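# Stow the mug in the drawer and close it

## Task

Place the mug inside the drawer that stands open, then push that drawer completely closed, making sure all items that were in it beforehand remain in it. The mug must not drop more than a few centimetres or be struck hard. All cabinets must stay roughly where they are, and the robot must neither topple nor finish leaning.

## Robot and tools

ROBOT. An omnidirectional wheeled base with a vertical column (about 1.7 m). A carriage rides the column (lift_m, 0 to 1 m) and carries a left and a right arm, six joints each, each ending in a five-finger hand. Arm bases sit near 0.57 m + lift_m above the floor; carriage parts hang roughly 0.15 m lower. A hand point reaches about 0.78 m from its shoulder but only about 0.4 m below the arm base. Parked arm: joints 1-6 = 0, 0.05, 0.05, 1.45, 0, 0. Cameras: carriage_camera (fixed, forward, tilted ~20 degrees down), left_wrist_camera and right_wrist_camera (on the little-finger side, aimed at the hand point). Images are 672x504.

FRAMES. Base frame: origin on the floor below the base centre, x forward, y left, z up, metres. The left_hand and right_hand readings are hand points in this frame; true hands usually sit a little lower, more so at long reach. Odometry frame = base frame at scene start; base_odometry counts wheel turns only (slip counts as travel), heading in rad, left positive, -3.142 to 3.142. Hand-point axes: +z along straight fingers, +y out of the palm; the point is 0.045 m in front of the palm. With joints 5 and 6 at 0, a level palm faces down.

TOOL move. Optional keys: base, joints, speeds, min_time_s, cameras, blocking. base holds exactly one relative offset from the current base position: translate_m (forward +, -2 to 2 m), strafe_m (left +, -2 to 2 m) or rotate_rad (counter-clockwise +, -6.3 to 6.3 rad). joints is one flat object keyed by joint name, covering both arms, each value an absolute target (not an offset): lift_m in metres; <side>_joint1_rad..6_rad in radians, side = left or right. joint1 -2.617..3.054 (yaw about vertical, 0 forward, + left); joint2 0..3.141 (shoulder: 0 upper arm back, 1.57 up, 3.14 forward); joint3 0..3.141 (elbow: 0 folded, 3.14 straight); joint4 -1.57..1.57 (wrist pitch, + lifts fingertips); joint5 -1.57..1.57 (wrist yaw, + turns fingertips to the right, opposite to joint1); joint6 -2.094..2.094 (roll, + clockwise seen from forearm). Hand keys <side>_hand_little/ring/middle/index/thumb_bend/thumb_turn are absolute on a -1..1 scale, +1 open/straight (thumb_turn +1 beside palm, -1 opposite fingers). <side>_hand_force_limit (-1..1, maps about 0 to 10 N, 15 N thumb) and <side>_hand_speed (-0.96..1) are settings. At start force_limit is 0 and speed -0.8. speeds caps top speed for that action: translate_m/strafe_m 0.02-0.5 m/s, rotate_rad 0.05-1.57 rad/s, lift_m 0.02-0.27 m/s (default 0.25). min_time_s (0.1-8 s) sets the shortest duration of arm motions; 2 s or more keeps hands nearer straight paths. blocking true (default) returns when everything rests; false returns in about 0.5 s while motion continues. A move with no action just reports state and images. Actions end by 14 s (time_out).

OTHER TOOLS. wait {seconds 0-10, cameras}: lets time pass, returns early once running moves finish. stop {cameras}: brakes all running motions; stopped parts may keep pressing. zoom_image {camera, region [x0,y0,x1,y1] pixels, at most 504x504}: closer view of that camera's latest image. show_instructions: shows the two reference image pages. finished_scene {scene: 1}: ends the scene irreversibly.

RESULTS. base_status and joint_status per motion: done, moving, off_target (resting short, maybe still pushing), not_followed (withheld by the arm-clearance check, 'joint command not followed'), contact_stop or time_out (robot-initiated stops; after the first one is reported, later move/wait/finished_scene calls in the same reply are skipped), limit_stop_at_motor_heat. on_its_own lists uncommanded actions. motor_effort in percent of max (bracket = peak of last action). <side>_hand_stopped_by gives six words for little, ring, middle, index, thumb_bend, thumb_turn: moving, target, force, stalled, fault. <side>_<motor>_load_n is fingertip force in N, + when pushed open; a lost grip shows as load near 0. Joint torques, motor temperatures, MOTOR HOT and OVER-TEMPERATURE FAULT lines also appear.

GRIPPING. A finger motor only starts when its target changes by at least 0.002; it stops at the target or when load reaches force_limit. For a gentle hold use hand_speed -0.94 or below. To squeeze more, raise force_limit and send a more-closed target. Thumb turned in front (-1) lets the hand wrap objects about 0.035-0.065 m thick, or handles down to 0.025 m. A wrist bracket on the little-finger side can snag things.

CAUTIONS. Drive slowly near furniture; default speeds make any contact a hard hit, and slow drives can shove loose cabinets. The base stops on contact but ignores arms; arms never stop on contact and keep pressing, then spring back when freed. Lowering the lift onto something presses hard before stopping. To free a pressed base, back off about 0.2 m. Never drive away while a hand grips something fixed: the robot can pitch and tip. High carriage, stretched or loaded arms and sudden stops reduce stability. Arms pressing or hitting each other can end the scene; the clearance check does not cover hand-on-hand or arm-on-column, and with joint2 under 0.8 turning joint1 outward 0.5 rad or more can hit the column. Stretched arms heat up; park them when a MOTOR HOT line appears, since at 100 °C the arm goes limp for 30-60 s. Lower the mug gently; any drop of crockery beyond a few centimetres fails, and even small drops or hard pushes are penalised. Something may occasionally nudge a loose object.

Each tool is called after "Request:" as a command line: name --argument value for each argument, lists and objects as JSON in quotes; but a table of rows of numbers goes row by row, as --pt "numbers of a row", without its own name.

Reference images:

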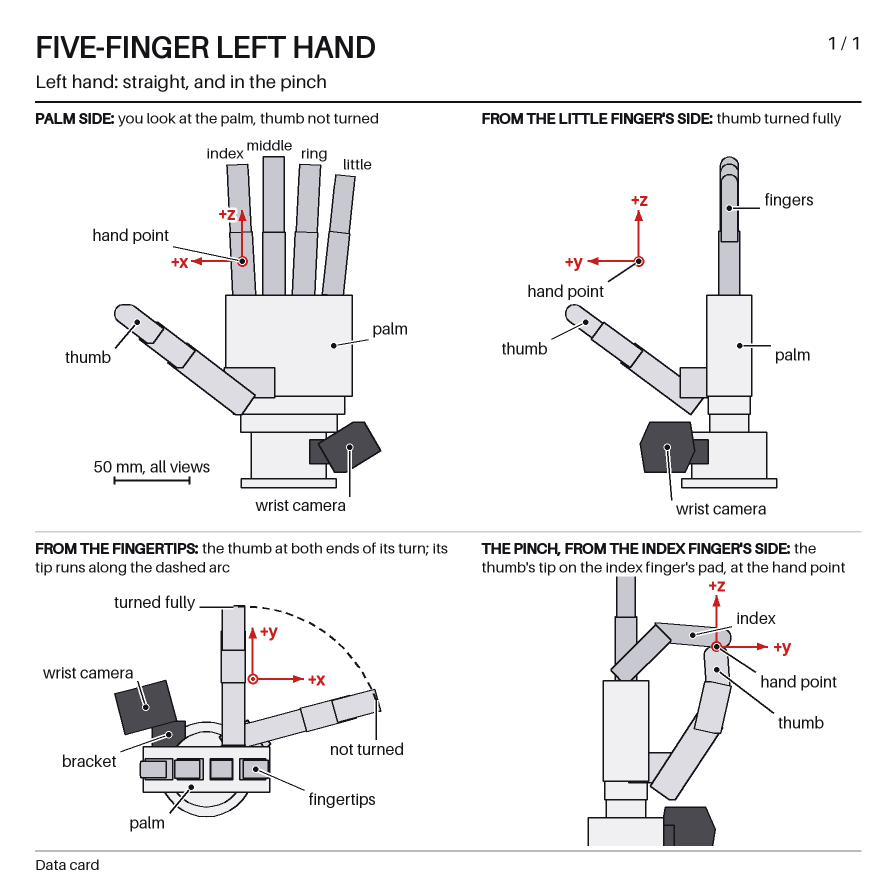

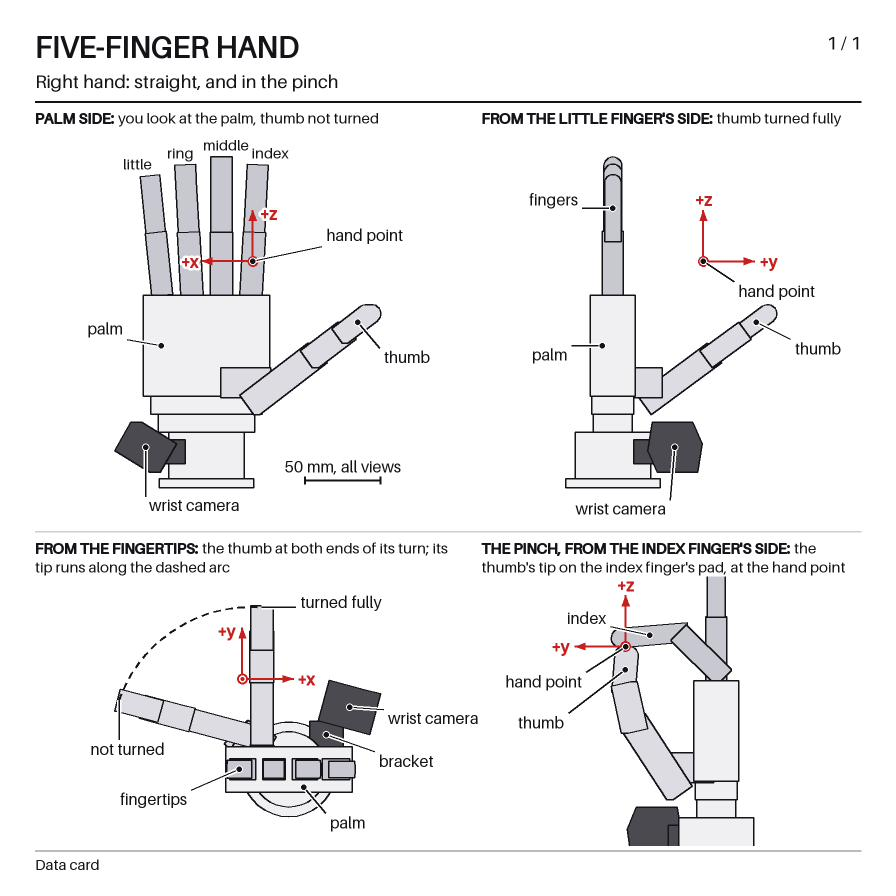

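## Session

Request:
move

Scene clock: 0.00 s.
Joint torques (N m): no reading
Motor temperatures (°C): left_arm=[23 26 28 35 27 26] | right_arm=[21 26 26 34 21 25]
base_odometry: x=+0.000 y=+0.000 heading=+0.000
base_status: not commanded
joint_positions: lift_m=+0.300 left_joint1_rad=-0.008 left_joint2_rad=+0.062 left_joint3_rad=+0.049 left_joint4_rad=+1.430 left_joint5_rad=+0.003 left_joint6_rad=+0.008 right_joint1_rad=-0.017 right_joint2_rad=+0.039 right_joint3_rad=+0.064 right_joint4_rad=+1.501 right_joint5_rad=-0.037 right_joint6_rad=-0.040 left_hand_little=+1.000 left_hand_ring=+1.000 left_hand_middle=+1.000 left_hand_index=+1.000 left_hand_thumb_turn=+1.000 left_hand_thumb_bend=+1.000 left_hand_force_limit=+0.000 left_hand_speed=-0.800 right_hand_little=+1.000 right_hand_ring=+1.000 right_hand_middle=+1.000 right_hand_index=+1.000 right_hand_thumb_turn=+1.000 right_hand_thumb_bend=+1.000 right_hand_force_limit=+0.000 right_hand_speed=-0.800
joint_status: not commanded
left_hand_stopped_by: target,target,target,target,target,target
right_hand_stopped_by: target,target,target,target,target,target
left_little_load_n: 0.0
left_ring_load_n: 0.0
left_middle_load_n: 0.0
left_index_load_n: 0.0
left_thumb_bend_load_n: 0.0
left_thumb_turn_load_n: 0.0
right_little_load_n: 0.0
right_ring_load_n: 0.0
right_middle_load_n: 0.0
right_index_load_n: 0.0
right_thumb_bend_load_n: 0.0
right_thumb_turn_load_n: 0.0
motor_effort: lift_m=+21 drive_wheels=+0
left_hand: x=+0.3320 y=+0.2853 z=+1.2880 quat_wxyz=(+0.705, -0.053, +0.056, -0.705) (m; base frame)
right_hand: x=+0.3029 y=-0.2829 z=+1.2996 quat_wxyz=(+0.687, -0.029, +0.003, -0.726) (m; base frame)
pictures: carriage_camera, left_wrist_camera, right_wrist_camera

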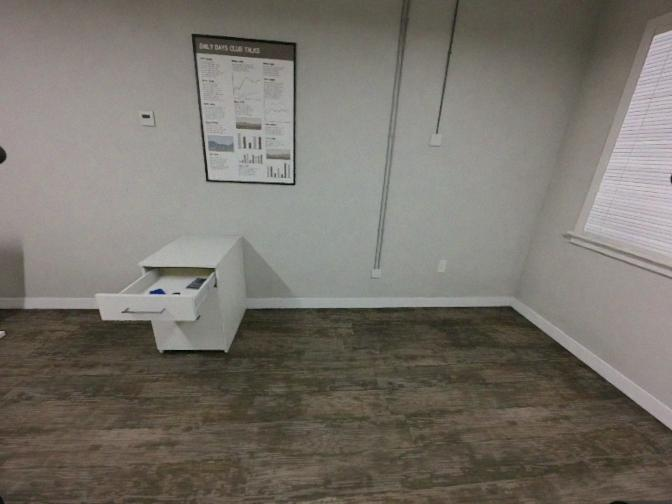

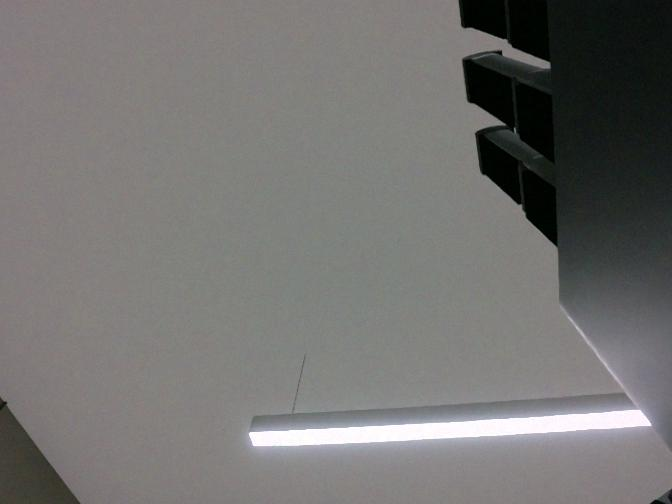

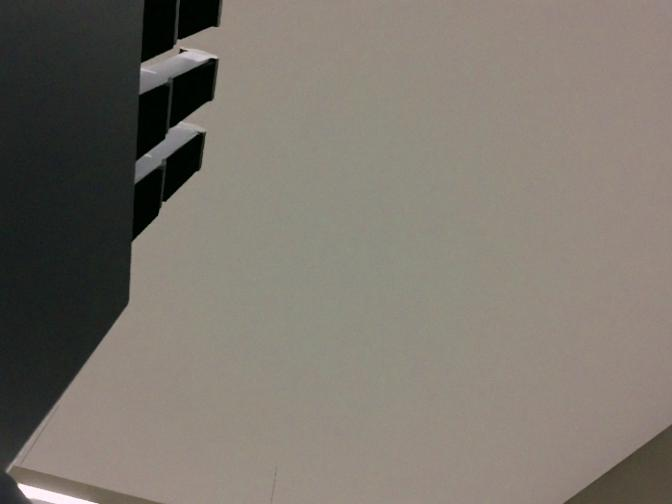

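Request:
move --base '{"rotate_rad": 0.9}' --cameras '["carriage_camera"]'

Request:
zoom_image --camera "carriage_camera" --region '[0, 150, 336, 400]'

Scene clock: 5.20 s.
Joint torques (N m): left_arm=[-0.35 4.64 5.85 -0.07 -0.03 -0.12] | right_arm=[-0.35 4.07 4.81 -0.28 0.11 0.04]
move: done
base_odometry: x=+0.000 y=+0.000 heading=+0.900
base_status: done
joint_positions: lift_m=+0.300 left_joint1_rad=-0.008 left_joint2_rad=+0.062 left_joint3_rad=+0.049 left_joint4_rad=+1.430 left_joint5_rad=+0.003 left_joint6_rad=+0.008 right_joint1_rad=-0.017 right_joint2_rad=+0.039 right_joint3_rad=+0.064 right_joint4_rad=+1.500 right_joint5_rad=-0.037 right_joint6_rad=-0.040 left_hand_little=+1.000 left_hand_ring=+1.000 left_hand_middle=+1.000 left_hand_index=+1.000 left_hand_thumb_turn=+1.000 left_hand_thumb_bend=+1.000 left_hand_force_limit=+0.000 left_hand_speed=-0.800 right_hand_little=+1.000 right_hand_ring=+1.000 right_hand_middle=+1.000 right_hand_index=+1.000 right_hand_thumb_turn=+1.000 right_hand_thumb_bend=+1.000 right_hand_force_limit=+0.000 right_hand_speed=-0.800
joint_status: not commanded
left_hand_stopped_by: target,target,target,target,target,target
right_hand_stopped_by: target,target,target,target,target,target
left_little_load_n: 0.0
left_ring_load_n: 0.0
left_middle_load_n: 0.0
left_index_load_n: 0.0
left_thumb_bend_load_n: 0.0
left_thumb_turn_load_n: 0.0
right_little_load_n: 0.0
right_ring_load_n: 0.0
right_middle_load_n: 0.0
right_index_load_n: 0.0
right_thumb_bend_load_n: 0.0
right_thumb_turn_load_n: 0.0
motor_effort: lift_m=+19(22) drive_wheels=+4(12)
left_hand: x=+0.3321 y=+0.2853 z=+1.2880 quat_wxyz=(+0.705, -0.053, +0.056, -0.705)
right_hand: x=+0.3032 y=-0.2829 z=+1.2995 quat_wxyz=(+0.687, -0.030, +0.003, -0.726)

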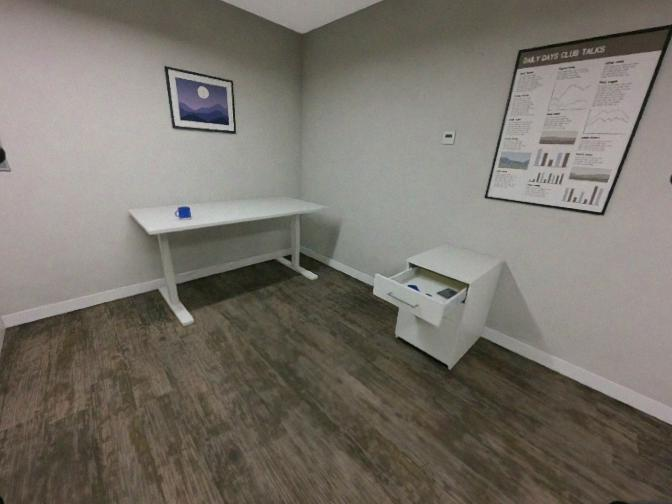

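Scaled by 1.500 from the camera's image (finer frame: 960x720).

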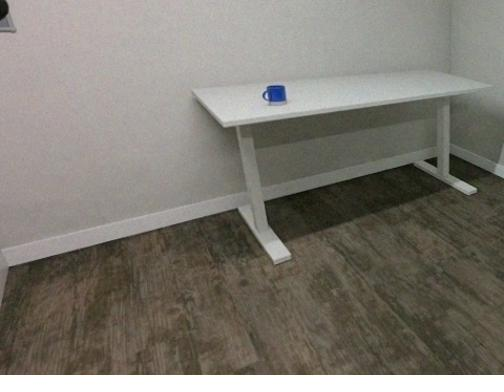

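Request:
move --base '{"rotate_rad": 0.67}'

Request:
move --base '{"translate_m": 1.2}' --joints '{"lift_m": 0.3}' --cameras '["carriage_camera"]'

Scene clock: 29.03 s.
Joint torques (N m): left_arm=[-0.4 4.75 6.02 -0.04 -0.03 -0.12] | right_arm=[-0.34 4.11 4.83 -0.28 0.12 0.05]
move: done
base_odometry: x=+0.000 y=+0.000 heading=+1.569
base_status: done
joint_positions: lift_m=+0.300 left_joint1_rad=-0.008 left_joint2_rad=+0.062 left_joint3_rad=+0.049 left_joint4_rad=+1.430 left_joint5_rad=+0.003 left_joint6_rad=+0.008 right_joint1_rad=-0.017 right_joint2_rad=+0.039 right_joint3_rad=+0.064 right_joint4_rad=+1.500 right_joint5_rad=-0.037 right_joint6_rad=-0.040 left_hand_little=+1.000 left_hand_ring=+1.000 left_hand_middle=+1.000 left_hand_index=+1.000 left_hand_thumb_turn=+1.000 left_hand_thumb_bend=+1.000 left_hand_force_limit=+0.000 left_hand_speed=-0.800 right_hand_little=+1.000 right_hand_ring=+1.000 right_hand_middle=+1.000 right_hand_index=+1.000 right_hand_thumb_turn=+1.000 right_hand_thumb_bend=+1.000 right_hand_force_limit=+0.000 right_hand_speed=-0.800
joint_status: not commanded
left_hand_stopped_by: target,target,target,target,target,target
right_hand_stopped_by: target,target,target,target,target,target
left_little_load_n: 0.0
left_ring_load_n: 0.0
left_middle_load_n: 0.0
left_index_load_n: 0.0
left_thumb_bend_load_n: 0.0
left_thumb_turn_load_n: 0.0
right_little_load_n: 0.0
right_ring_load_n: 0.0
right_middle_load_n: 0.0
right_index_load_n: 0.0
right_thumb_bend_load_n: 0.0
right_thumb_turn_load_n: 0.0
motor_effort: lift_m=+22(23) drive_wheels=+4(11)
left_hand: x=+0.3322 y=+0.2853 z=+1.2879 quat_wxyz=(+0.705, -0.053, +0.056, -0.705)
right_hand: x=+0.3031 y=-0.2829 z=+1.2995 quat_wxyz=(+0.687, -0.029, +0.003, -0.726)
pictures: none

Scene clock: 33.83 s.
Joint torques (N m): left_arm=[-0.36 4.67 6.19 -0.04 -0.02 -0.12] | right_arm=[-0.34 4.07 4.78 -0.27 0.11 0.04]
move: done
base_odometry: x=+0.000 y=+1.200 heading=+1.570
base_status: done
joint_positions: lift_m=+0.300 left_joint1_rad=-0.008 left_joint2_rad=+0.062 left_joint3_rad=+0.049 left_joint4_rad=+1.430 left_joint5_rad=+0.003 left_joint6_rad=+0.008 right_joint1_rad=-0.017 right_joint2_rad=+0.039 right_joint3_rad=+0.064 right_joint4_rad=+1.500 right_joint5_rad=-0.037 right_joint6_rad=-0.040 left_hand_little=+1.000 left_hand_ring=+1.000 left_hand_middle=+1.000 left_hand_index=+1.000 left_hand_thumb_turn=+1.000 left_hand_thumb_bend=+1.000 left_hand_force_limit=+0.000 left_hand_speed=-0.800 right_hand_little=+1.000 right_hand_ring=+1.000 right_hand_middle=+1.000 right_hand_index=+1.000 right_hand_thumb_turn=+1.000 right_hand_thumb_bend=+1.000 right_hand_force_limit=+0.000 right_hand_speed=-0.800
joint_status: all done
left_hand_stopped_by: target,target,target,target,target,target
right_hand_stopped_by: target,target,target,target,target,target
left_little_load_n: 0.0
left_ring_load_n: 0.0
left_middle_load_n: 0.0
left_index_load_n: 0.0
left_thumb_bend_load_n: 0.0
left_thumb_turn_load_n: 0.0
right_little_load_n: 0.0
right_ring_load_n: 0.0
right_middle_load_n: 0.0
right_index_load_n: 0.0
right_thumb_bend_load_n: 0.0
right_thumb_turn_load_n: 0.0
motor_effort: lift_m=+21(23) drive_wheels=-4(18)
left_hand: x=+0.3321 y=+0.2853 z=+1.2880 quat_wxyz=(+0.705, -0.053, +0.056, -0.705)
right_hand: x=+0.3031 y=-0.2829 z=+1.2995 quat_wxyz=(+0.687, -0.029, +0.003, -0.726)

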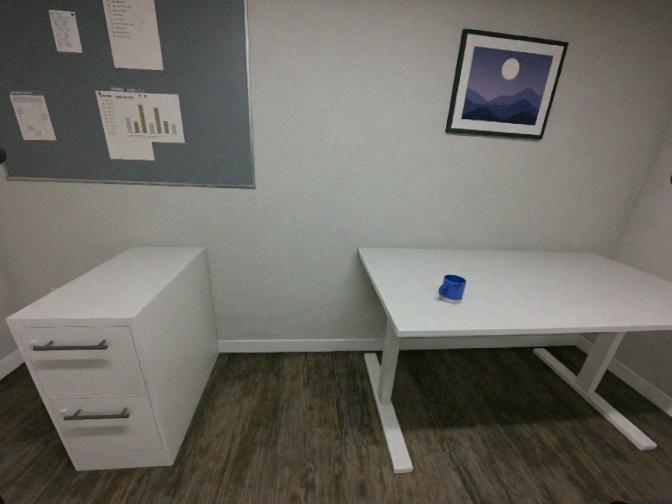

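Request:
zoom_image --camera "carriage_camera" --region '[380, 230, 530, 350]'

Scaled by 3.360 from the camera's image (finer frame: 960x720).

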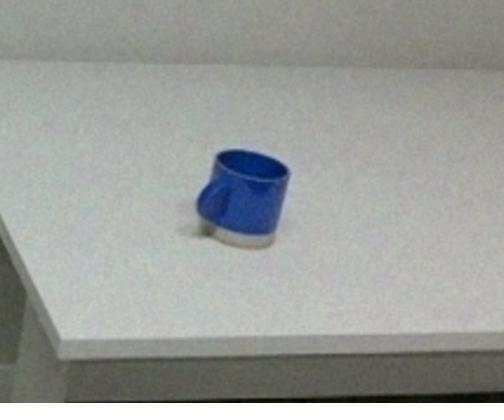

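Request:
move --base '{"rotate_rad": -1.87}' --joints '{"lift_m": 0.6}' --cameras '["carriage_camera"]'

Request:
zoom_image --camera "carriage_camera" --region '[150, 250, 450, 480]'

Scene clock: 90.73 s.
Joint torques (N m): left_arm=[-0.35 4.64 5.86 -0.06 -0.02 -0.12] | right_arm=[-0.34 4 4.83 -0.24 0.11 0.05]
move: done
base_odometry: x=+0.000 y=+1.200 heading=-0.299
base_status: done
joint_positions: lift_m=+0.600 left_joint1_rad=-0.008 left_joint2_rad=+0.062 left_joint3_rad=+0.049 left_joint4_rad=+1.430 left_joint5_rad=+0.003 left_joint6_rad=+0.008 right_joint1_rad=-0.017 right_joint2_rad=+0.039 right_joint3_rad=+0.064 right_joint4_rad=+1.497 right_joint5_rad=-0.037 right_joint6_rad=-0.040 left_hand_little=+1.000 left_hand_ring=+1.000 left_hand_middle=+1.000 left_hand_index=+1.000 left_hand_thumb_turn=+1.000 left_hand_thumb_bend=+1.000 left_hand_force_limit=+0.000 left_hand_speed=-0.800 right_hand_little=+1.000 right_hand_ring=+1.000 right_hand_middle=+1.000 right_hand_index=+1.000 right_hand_thumb_turn=+1.000 right_hand_thumb_bend=+1.000 right_hand_force_limit=+0.000 right_hand_speed=-0.800
joint_status: all done
left_hand_stopped_by: target,target,target,target,target,target
right_hand_stopped_by: target,target,target,target,target,target
left_little_load_n: -0.5
left_ring_load_n: 0.0
left_middle_load_n: 0.0
left_index_load_n: 0.0
left_thumb_bend_load_n: 0.0
left_thumb_turn_load_n: 0.0
right_little_load_n: 0.0
right_ring_load_n: 0.0
right_middle_load_n: 0.0
right_index_load_n: 0.0
right_thumb_bend_load_n: 0.0
right_thumb_turn_load_n: 0.0
motor_effort: lift_m=+21(27) drive_wheels=+4(12)
left_hand: x=+0.3320 y=+0.2853 z=+1.5880 quat_wxyz=(+0.705, -0.053, +0.056, -0.705)
right_hand: x=+0.3039 y=-0.2829 z=+1.5993 quat_wxyz=(+0.687, -0.030, +0.004, -0.726)

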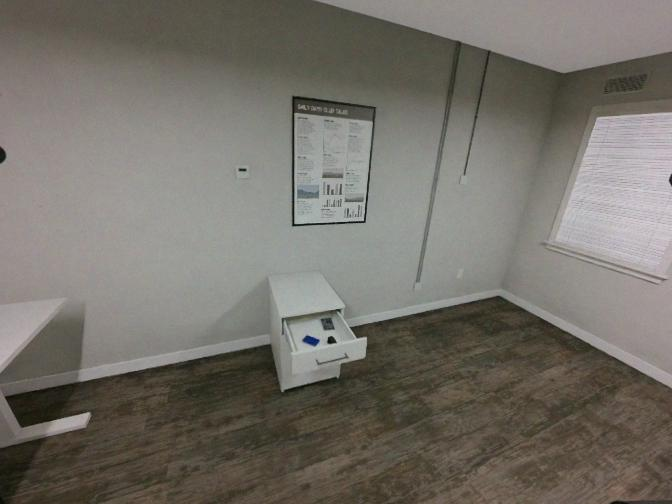

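Scaled by 1.680 from the camera's image (finer frame: 960x720).

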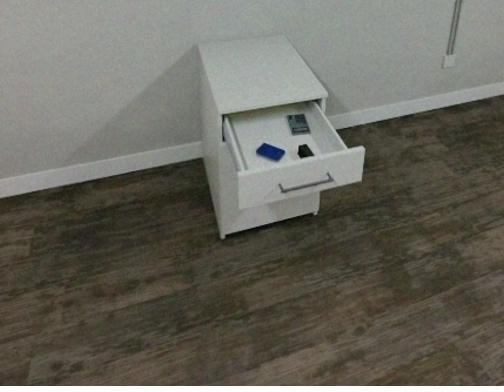

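Request:
move --base '{"rotate_rad": 1.87}' --joints '{"lift_m": 0.3}'

Request:
move --base '{"strafe_m": -0.22}' --joints '{"right_joint1_rad": 0, "right_joint2_rad": 1.57, "right_joint3_rad": 1.57, "right_joint4_rad": 0, "right_joint5_rad": 0, "right_joint6_rad": 0, "right_hand_thumb_turn": -1}' --cameras '["carriage_camera", "right_wrist_camera"]'

Request:
zoom_image --camera "carriage_camera" --region '[340, 230, 490, 350]'

Scene clock: 112.70 s.
Joint torques (N m): left_arm=[-0.36 4.62 6.02 -0.02 -0.02 -0.12] | right_arm=[-0.35 4.11 4.82 -0.24 0.11 0.04]
move: done
base_odometry: x=+0.000 y=+1.200 heading=+1.570
base_status: done
joint_positions: lift_m=+0.300 left_joint1_rad=-0.008 left_joint2_rad=+0.062 left_joint3_rad=+0.047 left_joint4_rad=+1.430 left_joint5_rad=+0.003 left_joint6_rad=+0.008 right_joint1_rad=-0.017 right_joint2_rad=+0.039 right_joint3_rad=+0.064 right_joint4_rad=+1.498 right_joint5_rad=-0.037 right_joint6_rad=-0.040 left_hand_little=+1.000 left_hand_ring=+1.000 left_hand_middle=+1.000 left_hand_index=+1.000 left_hand_thumb_turn=+1.000 left_hand_thumb_bend=+1.000 left_hand_force_limit=+0.000 left_hand_speed=-0.800 right_hand_little=+1.000 right_hand_ring=+1.000 right_hand_middle=+1.000 right_hand_index=+1.000 right_hand_thumb_turn=+1.000 right_hand_thumb_bend=+1.000 right_hand_force_limit=+0.000 right_hand_speed=-0.800
joint_status: all done
left_hand_stopped_by: target,target,target,target,target,target
right_hand_stopped_by: target,target,target,target,target,target
left_little_load_n: 0.0
left_ring_load_n: 0.0
left_middle_load_n: 0.0
left_index_load_n: 0.0
left_thumb_bend_load_n: 0.0
left_thumb_turn_load_n: 0.0
right_little_load_n: 0.0
right_ring_load_n: 0.0
right_middle_load_n: 0.0
right_index_load_n: 0.0
right_thumb_bend_load_n: 0.0
right_thumb_turn_load_n: 0.0
motor_effort: lift_m=+22(22) drive_wheels=+4(13)
left_hand: x=+0.3327 y=+0.2853 z=+1.2875 quat_wxyz=(+0.705, -0.053, +0.057, -0.705)
right_hand: x=+0.3037 y=-0.2829 z=+1.2995 quat_wxyz=(+0.687, -0.030, +0.004, -0.726)
pictures: none

Scene clock: 118.33 s.
Joint torques (N m): left_arm=[-0.39 4.6 6 -0.03 -0.03 -0.12] | right_arm=[0.53 -8.14 8.4 1.68 0.18 0.16]
move: done
base_odometry: x=+0.220 y=+1.200 heading=+1.571
base_status: done
joint_positions: lift_m=+0.300 left_joint1_rad=-0.007 left_joint2_rad=+0.062 left_joint3_rad=+0.047 left_joint4_rad=+1.430 left_joint5_rad=+0.003 left_joint6_rad=+0.008 right_joint1_rad=-0.010 right_joint2_rad=+1.568 right_joint3_rad=+1.547 right_joint4_rad=+0.006 right_joint5_rad=-0.010 right_joint6_rad=-0.011 left_hand_little=+1.000 left_hand_ring=+1.000 left_hand_middle=+1.000 left_hand_index=+1.000 left_hand_thumb_turn=+1.000 left_hand_thumb_bend=+1.000 left_hand_force_limit=+0.000 left_hand_speed=-0.800 right_hand_little=+1.000 right_hand_ring=+1.000 right_hand_middle=+1.000 right_hand_index=+1.000 right_hand_thumb_turn=-1.000 right_hand_thumb_bend=+1.000 right_hand_force_limit=+0.000 right_hand_speed=-0.800
joint_status: all done
left_hand_stopped_by: target,target,target,target,target,target
right_hand_stopped_by: target,target,target,target,target,target
left_little_load_n: 0.0
left_ring_load_n: 0.5
left_middle_load_n: 0.0
left_index_load_n: 0.0
left_thumb_bend_load_n: 0.0
left_thumb_turn_load_n: 0.0
right_little_load_n: 0.0
right_ring_load_n: 0.0
right_middle_load_n: 0.0
right_index_load_n: 0.0
right_thumb_bend_load_n: 0.0
right_thumb_turn_load_n: 0.0
motor_effort: lift_m=+20(22) drive_wheels=-4(13)
left_hand: x=+0.3328 y=+0.2854 z=+1.2875 quat_wxyz=(+0.705, -0.054, +0.057, -0.705)
right_hand: x=+0.7621 y=-0.2903 z=+1.2134 quat_wxyz=(+0.494, -0.507, +0.501, -0.499)

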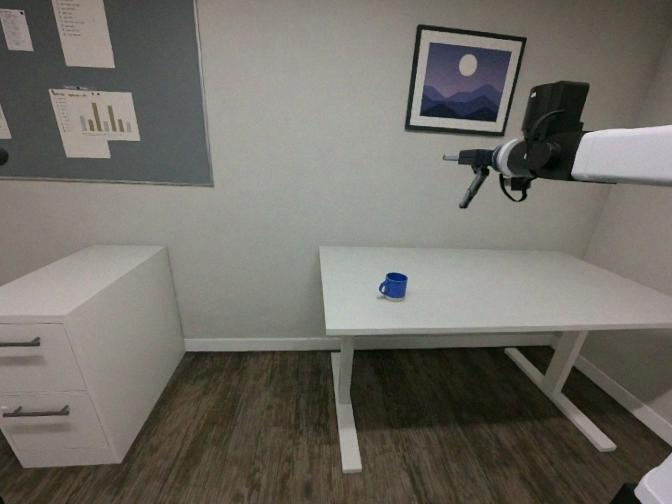

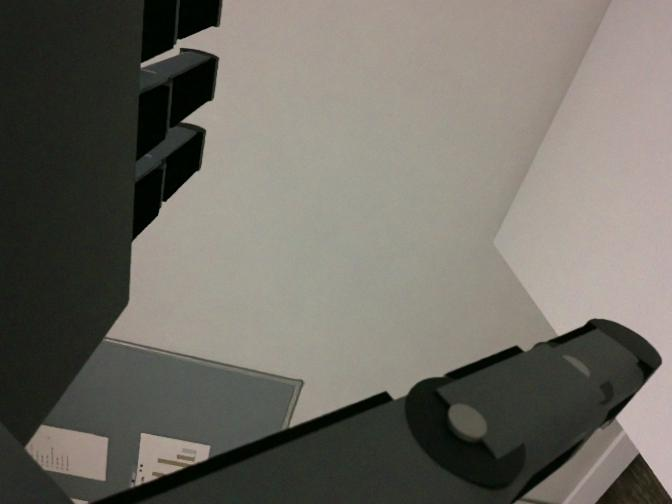

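Scaled by 3.360 from the camera's image (finer frame: 960x720).

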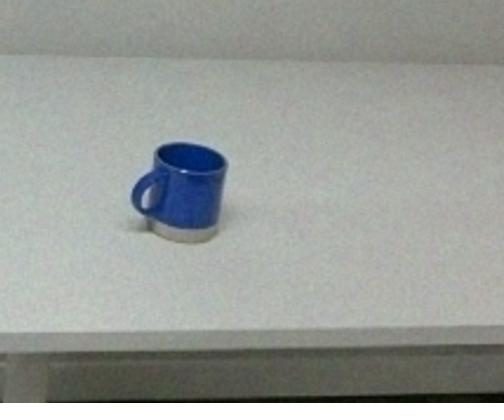

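Request:
move --base '{"strafe_m": 0.061}' --joints '{"right_joint1_rad": 0, "right_joint2_rad": 1.958, "right_joint3_rad": 1.02, "right_joint4_rad": 0.939, "right_joint5_rad": 0, "right_joint6_rad": 0, "lift_m": 0.25}'

Request:
move --base '{"translate_m": 0.17}' --speeds '{"translate_m": 0.2}' --cameras '["carriage_camera", "right_wrist_camera"]'

Request:
zoom_image --camera "carriage_camera" --region '[340, 200, 540, 360]'

Scene clock: 159.13 s.
Joint torques (N m): left_arm=[-0.42 4.62 6.02 -0.1 -0.03 -0.12] | right_arm=[0.08 -10.37 5.29 1.85 0.14 0.15]
Motor temperatures (°C): left_arm=[22 26 32 32 26 25] | right_arm=[21 30 31 38 21 24]
move: done
base_odometry: x=+0.159 y=+1.200 heading=+1.571
base_status: done
joint_positions: lift_m=+0.250 left_joint1_rad=-0.008 left_joint2_rad=+0.062 left_joint3_rad=+0.047 left_joint4_rad=+1.430 left_joint5_rad=+0.003 left_joint6_rad=+0.008 right_joint1_rad=-0.004 right_joint2_rad=+1.953 right_joint3_rad=+1.023 right_joint4_rad=+0.924 right_joint5_rad=-0.006 right_joint6_rad=-0.011 left_hand_little=+1.000 left_hand_ring=+1.000 left_hand_middle=+1.000 left_hand_index=+1.000 left_hand_thumb_turn=+1.000 left_hand_thumb_bend=+1.000 left_hand_force_limit=+0.000 left_hand_speed=-0.800 right_hand_little=+1.000 right_hand_ring=+1.000 right_hand_middle=+1.000 right_hand_index=+1.000 right_hand_thumb_turn=-1.000 right_hand_thumb_bend=+1.000 right_hand_force_limit=+0.000 right_hand_speed=-0.800
joint_status: all done
left_hand_stopped_by: target,target,target,target,target,target
right_hand_stopped_by: target,target,target,target,target,target
left_little_load_n: 0.0
left_ring_load_n: 0.0
left_middle_load_n: 0.0
left_index_load_n: 0.0
left_thumb_bend_load_n: 0.0
left_thumb_turn_load_n: 0.0
right_little_load_n: 0.0
right_ring_load_n: 0.0
right_middle_load_n: 0.0
right_index_load_n: -0.5
right_thumb_bend_load_n: 0.0
right_thumb_turn_load_n: 0.0
motor_effort: lift_m=+19(21) drive_wheels=+0(9)
left_hand: x=+0.3329 y=+0.2853 z=+1.2374 quat_wxyz=(+0.705, -0.054, +0.057, -0.705)
right_hand: x=+0.8101 y=-0.2883 z=+0.9318 quat_wxyz=(+0.496, -0.505, +0.498, -0.501)
pictures: none

Scene clock: 161.17 s.
Joint torques (N m): left_arm=[-0.35 4.53 6.09 0.02 -0.03 -0.13] | right_arm=[0.01 -10.4 5.27 1.84 0.13 0.15]
move: done
base_odometry: x=+0.160 y=+1.370 heading=+1.571
base_status: done
joint_positions: lift_m=+0.250 left_joint1_rad=-0.008 left_joint2_rad=+0.062 left_joint3_rad=+0.047 left_joint4_rad=+1.430 left_joint5_rad=+0.003 left_joint6_rad=+0.008 right_joint1_rad=-0.004 right_joint2_rad=+1.953 right_joint3_rad=+1.023 right_joint4_rad=+0.931 right_joint5_rad=-0.006 right_joint6_rad=-0.011 left_hand_little=+1.000 left_hand_ring=+1.000 left_hand_middle=+1.000 left_hand_index=+1.000 left_hand_thumb_turn=+1.000 left_hand_thumb_bend=+1.000 left_hand_force_limit=+0.000 left_hand_speed=-0.800 right_hand_little=+1.000 right_hand_ring=+1.000 right_hand_middle=+1.000 right_hand_index=+1.000 right_hand_thumb_turn=-1.000 right_hand_thumb_bend=+1.000 right_hand_force_limit=+0.000 right_hand_speed=-0.800
joint_status: not commanded
left_hand_stopped_by: target,target,target,target,target,target
right_hand_stopped_by: target,target,target,target,target,target
left_little_load_n: 0.0
left_ring_load_n: 0.0
left_middle_load_n: 0.0
left_index_load_n: 0.0
left_thumb_bend_load_n: 0.0
left_thumb_turn_load_n: 0.0
right_little_load_n: 0.0
right_ring_load_n: 0.0
right_middle_load_n: 0.0
right_index_load_n: 0.0
right_thumb_bend_load_n: 0.0
right_thumb_turn_load_n: 0.0
motor_effort: lift_m=+18(21) drive_wheels=+3(10)
left_hand: x=+0.3329 y=+0.2853 z=+1.2374 quat_wxyz=(+0.705, -0.054, +0.057, -0.705)
right_hand: x=+0.8105 y=-0.2883 z=+0.9336 quat_wxyz=(+0.498, -0.503, +0.497, -0.502)

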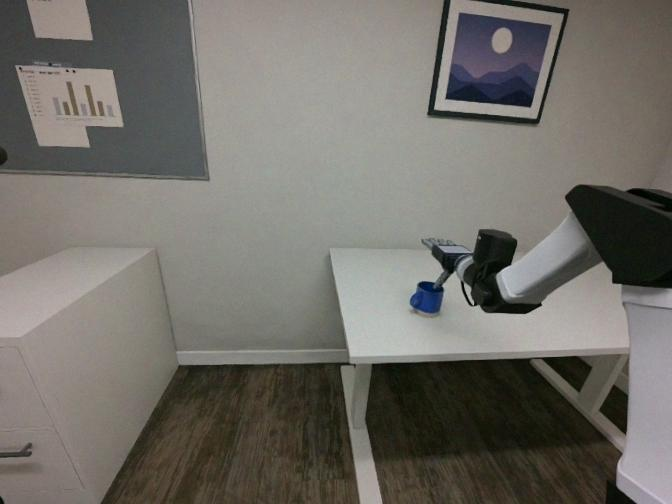

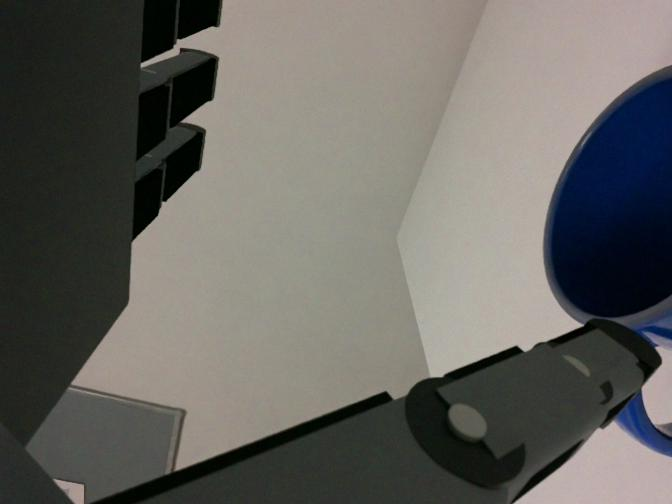

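Scaled by 2.520 from the camera's image (finer frame: 960x720).

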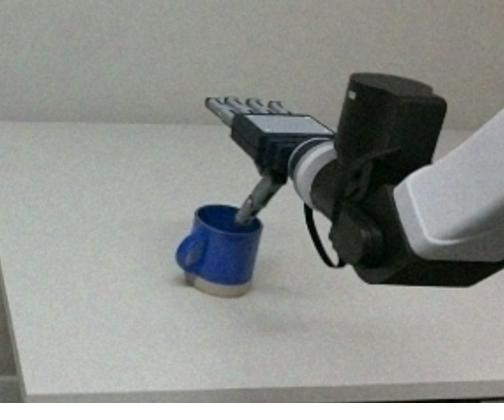

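Request:
move --joints '{"lift_m": 0.155, "right_joint1_rad": -0.025}' --speeds '{"lift_m": 0.08}' --cameras '["carriage_camera", "right_wrist_camera"]'

Request:
zoom_image --camera "carriage_camera" --region '[360, 160, 520, 290]'

Scene clock: 184.53 s.
Joint torques (N m): left_arm=[-0.36 4.57 6.01 -0.11 -0.02 -0.12] | right_arm=[-1.07 -10.69 5.45 1.74 0.13 0.15]
move: done
base_odometry: x=+0.160 y=+1.370 heading=+1.571
base_status: not commanded
joint_positions: lift_m=+0.155 left_joint1_rad=-0.008 left_joint2_rad=+0.062 left_joint3_rad=+0.047 left_joint4_rad=+1.429 left_joint5_rad=+0.003 left_joint6_rad=+0.008 right_joint1_rad=-0.017 right_joint2_rad=+1.955 right_joint3_rad=+1.021 right_joint4_rad=+0.935 right_joint5_rad=-0.006 right_joint6_rad=-0.011 left_hand_little=+1.000 left_hand_ring=+1.000 left_hand_middle=+1.000 left_hand_index=+1.000 left_hand_thumb_turn=+1.000 left_hand_thumb_bend=+1.000 left_hand_force_limit=+0.000 left_hand_speed=-0.800 right_hand_little=+1.000 right_hand_ring=+1.000 right_hand_middle=+1.000 right_hand_index=+1.000 right_hand_thumb_turn=-1.000 right_hand_thumb_bend=+1.000 right_hand_force_limit=+0.000 right_hand_speed=-0.800
joint_status: all done
left_hand_stopped_by: target,target,target,target,target,target
right_hand_stopped_by: target,target,target,target,target,target
left_little_load_n: 0.0
left_ring_load_n: 0.0
left_middle_load_n: 0.0
left_index_load_n: 0.0
left_thumb_bend_load_n: 0.0
left_thumb_turn_load_n: 0.0
right_little_load_n: 0.0
right_ring_load_n: 0.0
right_middle_load_n: 0.0
right_index_load_n: 0.0
right_thumb_bend_load_n: 0.0
right_thumb_turn_load_n: 0.0
motor_effort: lift_m=+20(22) drive_wheels=-2(3)
left_hand: x=+0.3330 y=+0.2853 z=+1.1423 quat_wxyz=(+0.705, -0.054, +0.057, -0.705)
right_hand: x=+0.8107 y=-0.2956 z=+0.8374 quat_wxyz=(+0.495, -0.500, +0.500, -0.506)

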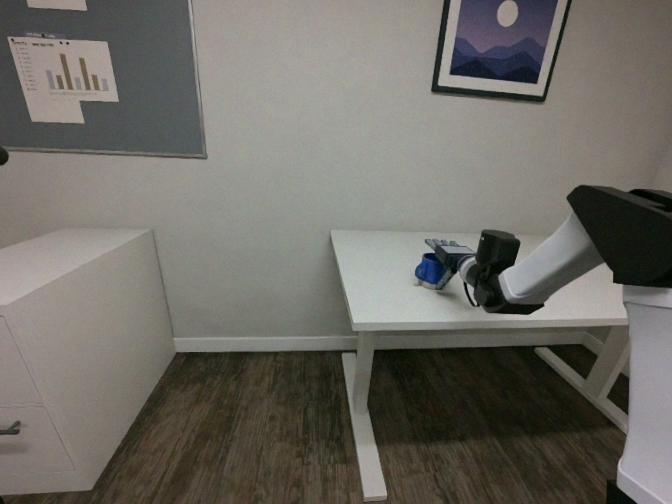

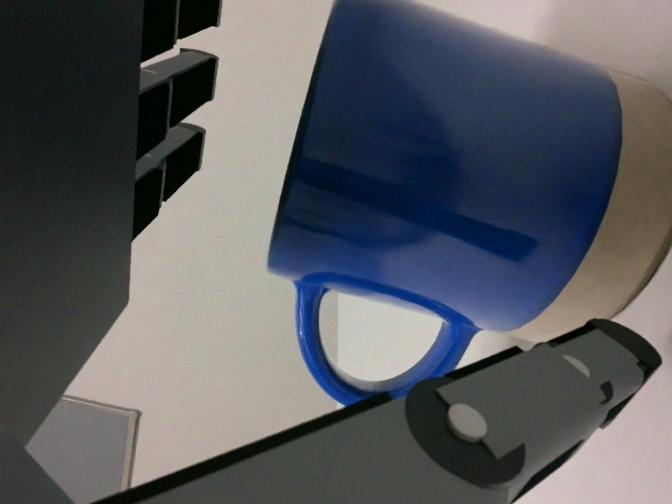

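Scaled by 3.150 from the camera's image (finer frame: 960x720).

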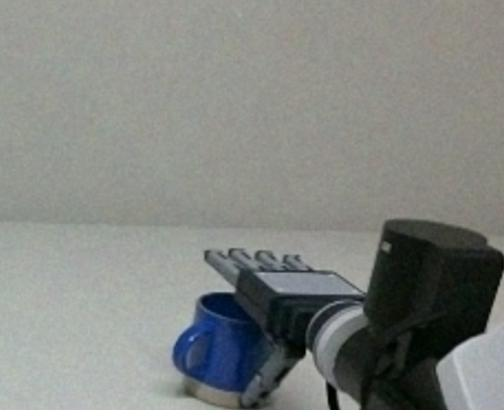

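Request:
move --joints '{"lift_m": 0.13}' --speeds '{"lift_m": 0.05}'

Request:
move --base '{"translate_m": 0.015}' --speeds '{"translate_m": 0.05}' --cameras '["carriage_camera", "right_wrist_camera"]'

Request:
zoom_image --camera "carriage_camera" --region '[360, 160, 520, 290]'

Scene clock: 196.43 s.
Joint torques (N m): left_arm=[-0.34 4.77 5.91 -0.02 -0.02 -0.13] | right_arm=[-1.07 -10.61 5.33 1.47 0.13 0.11]
move: done
base_odometry: x=+0.160 y=+1.370 heading=+1.571
base_status: not commanded
joint_positions: lift_m=+0.130 left_joint1_rad=-0.008 left_joint2_rad=+0.062 left_joint3_rad=+0.047 left_joint4_rad=+1.430 left_joint5_rad=+0.003 left_joint6_rad=+0.008 right_joint1_rad=-0.017 right_joint2_rad=+1.955 right_joint3_rad=+1.021 right_joint4_rad=+0.966 right_joint5_rad=-0.006 right_joint6_rad=-0.007 left_hand_little=+1.000 left_hand_ring=+1.000 left_hand_middle=+1.000 left_hand_index=+1.000 left_hand_thumb_turn=+1.000 left_hand_thumb_bend=+1.000 left_hand_force_limit=+0.000 left_hand_speed=-0.800 right_hand_little=+1.000 right_hand_ring=+1.000 right_hand_middle=+1.000 right_hand_index=+1.000 right_hand_thumb_turn=-1.000 right_hand_thumb_bend=+1.000 right_hand_force_limit=+0.000 right_hand_speed=-0.800
joint_status: all done
left_hand_stopped_by: target,target,target,target,target,target
right_hand_stopped_by: target,target,target,target,target,target
left_little_load_n: 0.0
left_ring_load_n: 0.0
left_middle_load_n: 0.0
left_index_load_n: 0.0
left_thumb_bend_load_n: 0.0
left_thumb_turn_load_n: 0.0
right_little_load_n: 0.0
right_ring_load_n: 0.0
right_middle_load_n: -0.5
right_index_load_n: 0.0
right_thumb_bend_load_n: -0.5
right_thumb_turn_load_n: 0.0
motor_effort: lift_m=+19(20) drive_wheels=-2(4)
left_hand: x=+0.3329 y=+0.2853 z=+1.1175 quat_wxyz=(+0.705, -0.054, +0.057, -0.705)
right_hand: x=+0.8124 y=-0.2953 z=+0.8212 quat_wxyz=(+0.503, -0.491, +0.493, -0.512)
pictures: none

Scene clock: 197.23 s.
Joint torques (N m): left_arm=[-0.4 4.68 6.06 -0.01 -0.04 -0.11] | right_arm=[-0.96 -10.66 5.44 1.48 0.13 0.08]
move: done
base_odometry: x=+0.160 y=+1.385 heading=+1.570
base_status: done
joint_positions: lift_m=+0.130 left_joint1_rad=-0.008 left_joint2_rad=+0.062 left_joint3_rad=+0.047 left_joint4_rad=+1.430 left_joint5_rad=+0.003 left_joint6_rad=+0.008 right_joint1_rad=-0.017 right_joint2_rad=+1.955 right_joint3_rad=+1.021 right_joint4_rad=+0.967 right_joint5_rad=-0.006 right_joint6_rad=-0.006 left_hand_little=+1.000 left_hand_ring=+1.000 left_hand_middle=+1.000 left_hand_index=+1.000 left_hand_thumb_turn=+1.000 left_hand_thumb_bend=+1.000 left_hand_force_limit=+0.000 left_hand_speed=-0.800 right_hand_little=+1.000 right_hand_ring=+1.000 right_hand_middle=+1.000 right_hand_index=+1.000 right_hand_thumb_turn=-1.000 right_hand_thumb_bend=+1.000 right_hand_force_limit=+0.000 right_hand_speed=-0.800
joint_status: not commanded
left_hand_stopped_by: target,target,target,target,target,target
right_hand_stopped_by: target,target,target,target,target,target
left_little_load_n: 0.0
left_ring_load_n: 0.0
left_middle_load_n: 0.0
left_index_load_n: 0.0
left_thumb_bend_load_n: 0.0
left_thumb_turn_load_n: 0.0
right_little_load_n: 0.0
right_ring_load_n: 0.0
right_middle_load_n: 0.0
right_index_load_n: 0.0
right_thumb_bend_load_n: -1.0
right_thumb_turn_load_n: 0.0
motor_effort: lift_m=+19(20) drive_wheels=-2(9)
left_hand: x=+0.3329 y=+0.2853 z=+1.1175 quat_wxyz=(+0.705, -0.054, +0.057, -0.705)
right_hand: x=+0.8125 y=-0.2953 z=+0.8213 quat_wxyz=(+0.504, -0.491, +0.493, -0.512)

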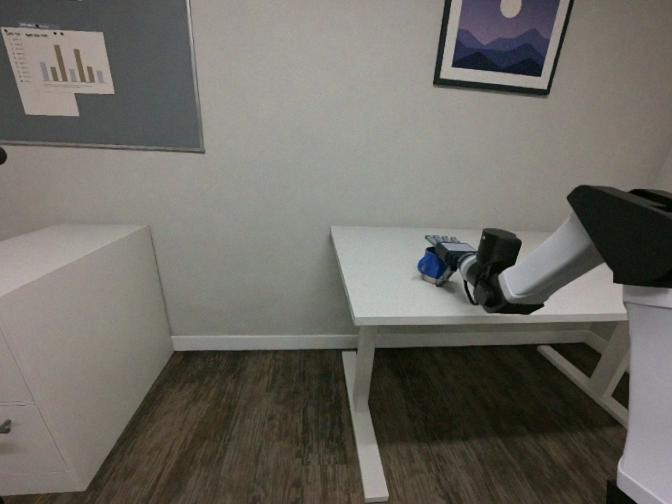

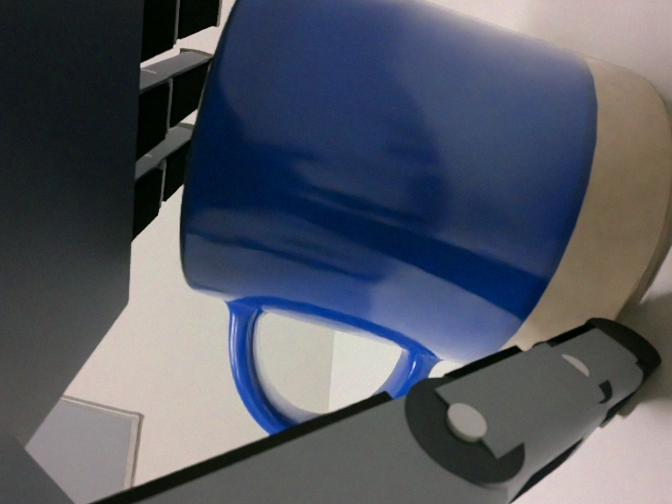

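Scaled by 3.150 from the camera's image (finer frame: 960x720).

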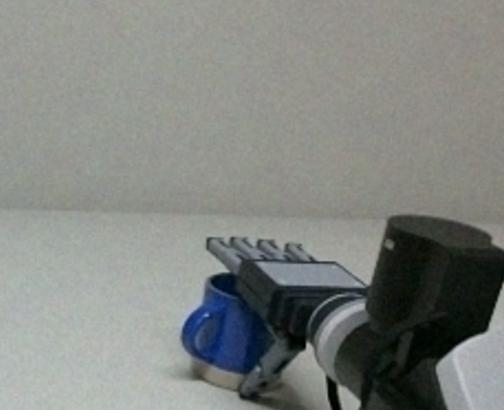

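Request:
move --joints '{"lift_m": 0.15}' --speeds '{"lift_m": 0.1}'

Request:
move --joints '{"right_hand_thumb_bend": 0.3}' --cameras '["carriage_camera", "right_wrist_camera"]'

Request:
zoom_image --camera "carriage_camera" --region '[380, 190, 500, 290]'

Scene clock: 208.57 s.
Joint torques (N m): left_arm=[-0.38 4.49 6.11 -0.1 -0.03 -0.13] | right_arm=[-1.05 -10.62 5.34 1.65 0.13 0.11]
move: done
base_odometry: x=+0.160 y=+1.385 heading=+1.570
base_status: not commanded
joint_positions: lift_m=+0.150 left_joint1_rad=-0.008 left_joint2_rad=+0.062 left_joint3_rad=+0.047 left_joint4_rad=+1.430 left_joint5_rad=+0.003 left_joint6_rad=+0.008 right_joint1_rad=-0.017 right_joint2_rad=+1.956 right_joint3_rad=+1.021 right_joint4_rad=+0.944 right_joint5_rad=-0.006 right_joint6_rad=-0.006 left_hand_little=+1.000 left_hand_ring=+1.000 left_hand_middle=+1.000 left_hand_index=+1.000 left_hand_thumb_turn=+1.000 left_hand_thumb_bend=+1.000 left_hand_force_limit=+0.000 left_hand_speed=-0.800 right_hand_little=+1.000 right_hand_ring=+1.000 right_hand_middle=+1.000 right_hand_index=+1.000 right_hand_thumb_turn=-1.000 right_hand_thumb_bend=+1.000 right_hand_force_limit=+0.000 right_hand_speed=-0.800
joint_status: all done
left_hand_stopped_by: target,target,target,target,target,target
right_hand_stopped_by: target,target,target,target,target,target
left_little_load_n: 0.0
left_ring_load_n: 0.0
left_middle_load_n: 0.0
left_index_load_n: 0.0
left_thumb_bend_load_n: 0.0
left_thumb_turn_load_n: 0.0
right_little_load_n: 0.0
right_ring_load_n: 0.0
right_middle_load_n: 0.0
right_index_load_n: 0.0
right_thumb_bend_load_n: 0.0
right_thumb_turn_load_n: 0.0
motor_effort: lift_m=+20(25) drive_wheels=-2(2)
left_hand: x=+0.3327 y=+0.2853 z=+1.1375 quat_wxyz=(+0.705, -0.053, +0.057, -0.705)
right_hand: x=+0.8112 y=-0.2953 z=+0.8344 quat_wxyz=(+0.498, -0.497, +0.499, -0.507)
pictures: none

Scene clock: 211.50 s.
Joint torques (N m): left_arm=[-0.35 4.6 5.96 -0.03 -0.03 -0.12] | right_arm=[-1.06 -10.76 5.41 1.81 0.13 0.11]
move: done
base_odometry: x=+0.160 y=+1.385 heading=+1.570
base_status: not commanded
joint_positions: lift_m=+0.150 left_joint1_rad=-0.008 left_joint2_rad=+0.062 left_joint3_rad=+0.047 left_joint4_rad=+1.430 left_joint5_rad=+0.003 left_joint6_rad=+0.008 right_joint1_rad=-0.017 right_joint2_rad=+1.956 right_joint3_rad=+1.021 right_joint4_rad=+0.930 right_joint5_rad=-0.006 right_joint6_rad=-0.006 left_hand_little=+1.000 left_hand_ring=+1.000 left_hand_middle=+1.000 left_hand_index=+1.000 left_hand_thumb_turn=+1.000 left_hand_thumb_bend=+1.000 left_hand_force_limit=+0.000 left_hand_speed=-0.800 right_hand_little=+1.000 right_hand_ring=+1.000 right_hand_middle=+1.000 right_hand_index=+1.000 right_hand_thumb_turn=-1.000 right_hand_thumb_bend=+0.301 right_hand_force_limit=+0.000 right_hand_speed=-0.800
joint_status: all done
left_hand_stopped_by: target,target,target,target,target,target
right_hand_stopped_by: target,target,target,target,target,target
left_little_load_n: 0.0
left_ring_load_n: 0.0
left_middle_load_n: 0.0
left_index_load_n: 0.0
left_thumb_bend_load_n: 0.0
left_thumb_turn_load_n: 0.0
right_little_load_n: 0.0
right_ring_load_n: 0.0
right_middle_load_n: 0.0
right_index_load_n: 0.0
right_thumb_bend_load_n: 1.0
right_thumb_turn_load_n: 0.0
motor_effort: lift_m=+20(22) drive_wheels=-2(2)
left_hand: x=+0.3327 y=+0.2853 z=+1.1375 quat_wxyz=(+0.705, -0.053, +0.057, -0.705)
right_hand: x=+0.8103 y=-0.2953 z=+0.8306 quat_wxyz=(+0.494, -0.500, +0.502, -0.503)

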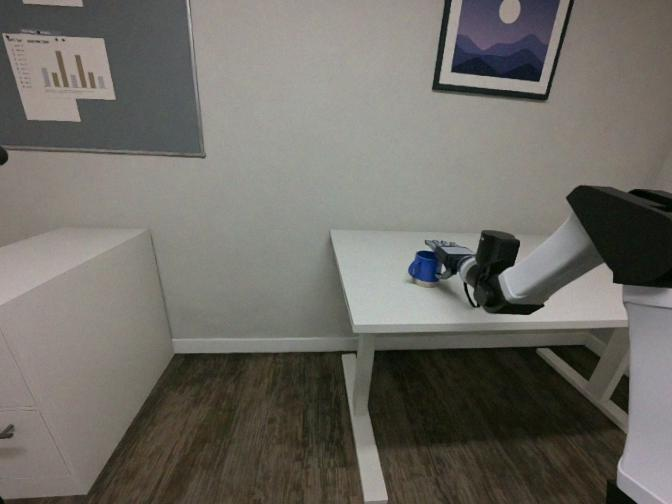

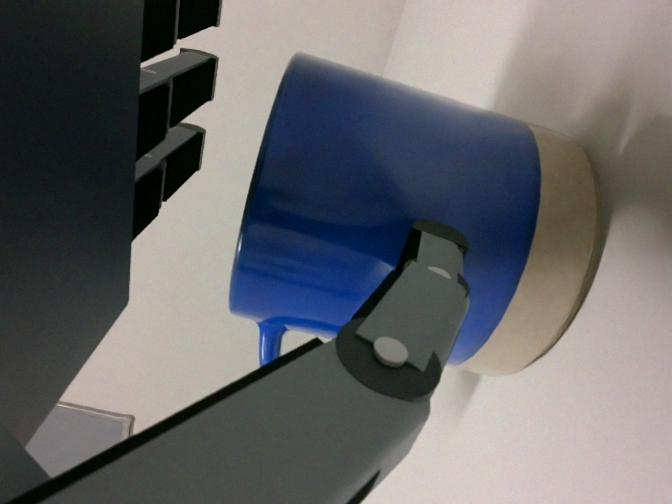

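Scaled by 4.200 from the camera's image (finer frame: 960x720).

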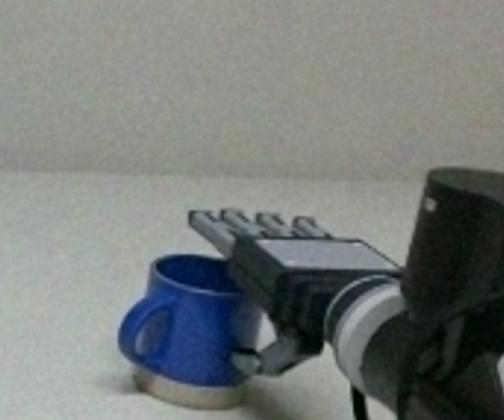

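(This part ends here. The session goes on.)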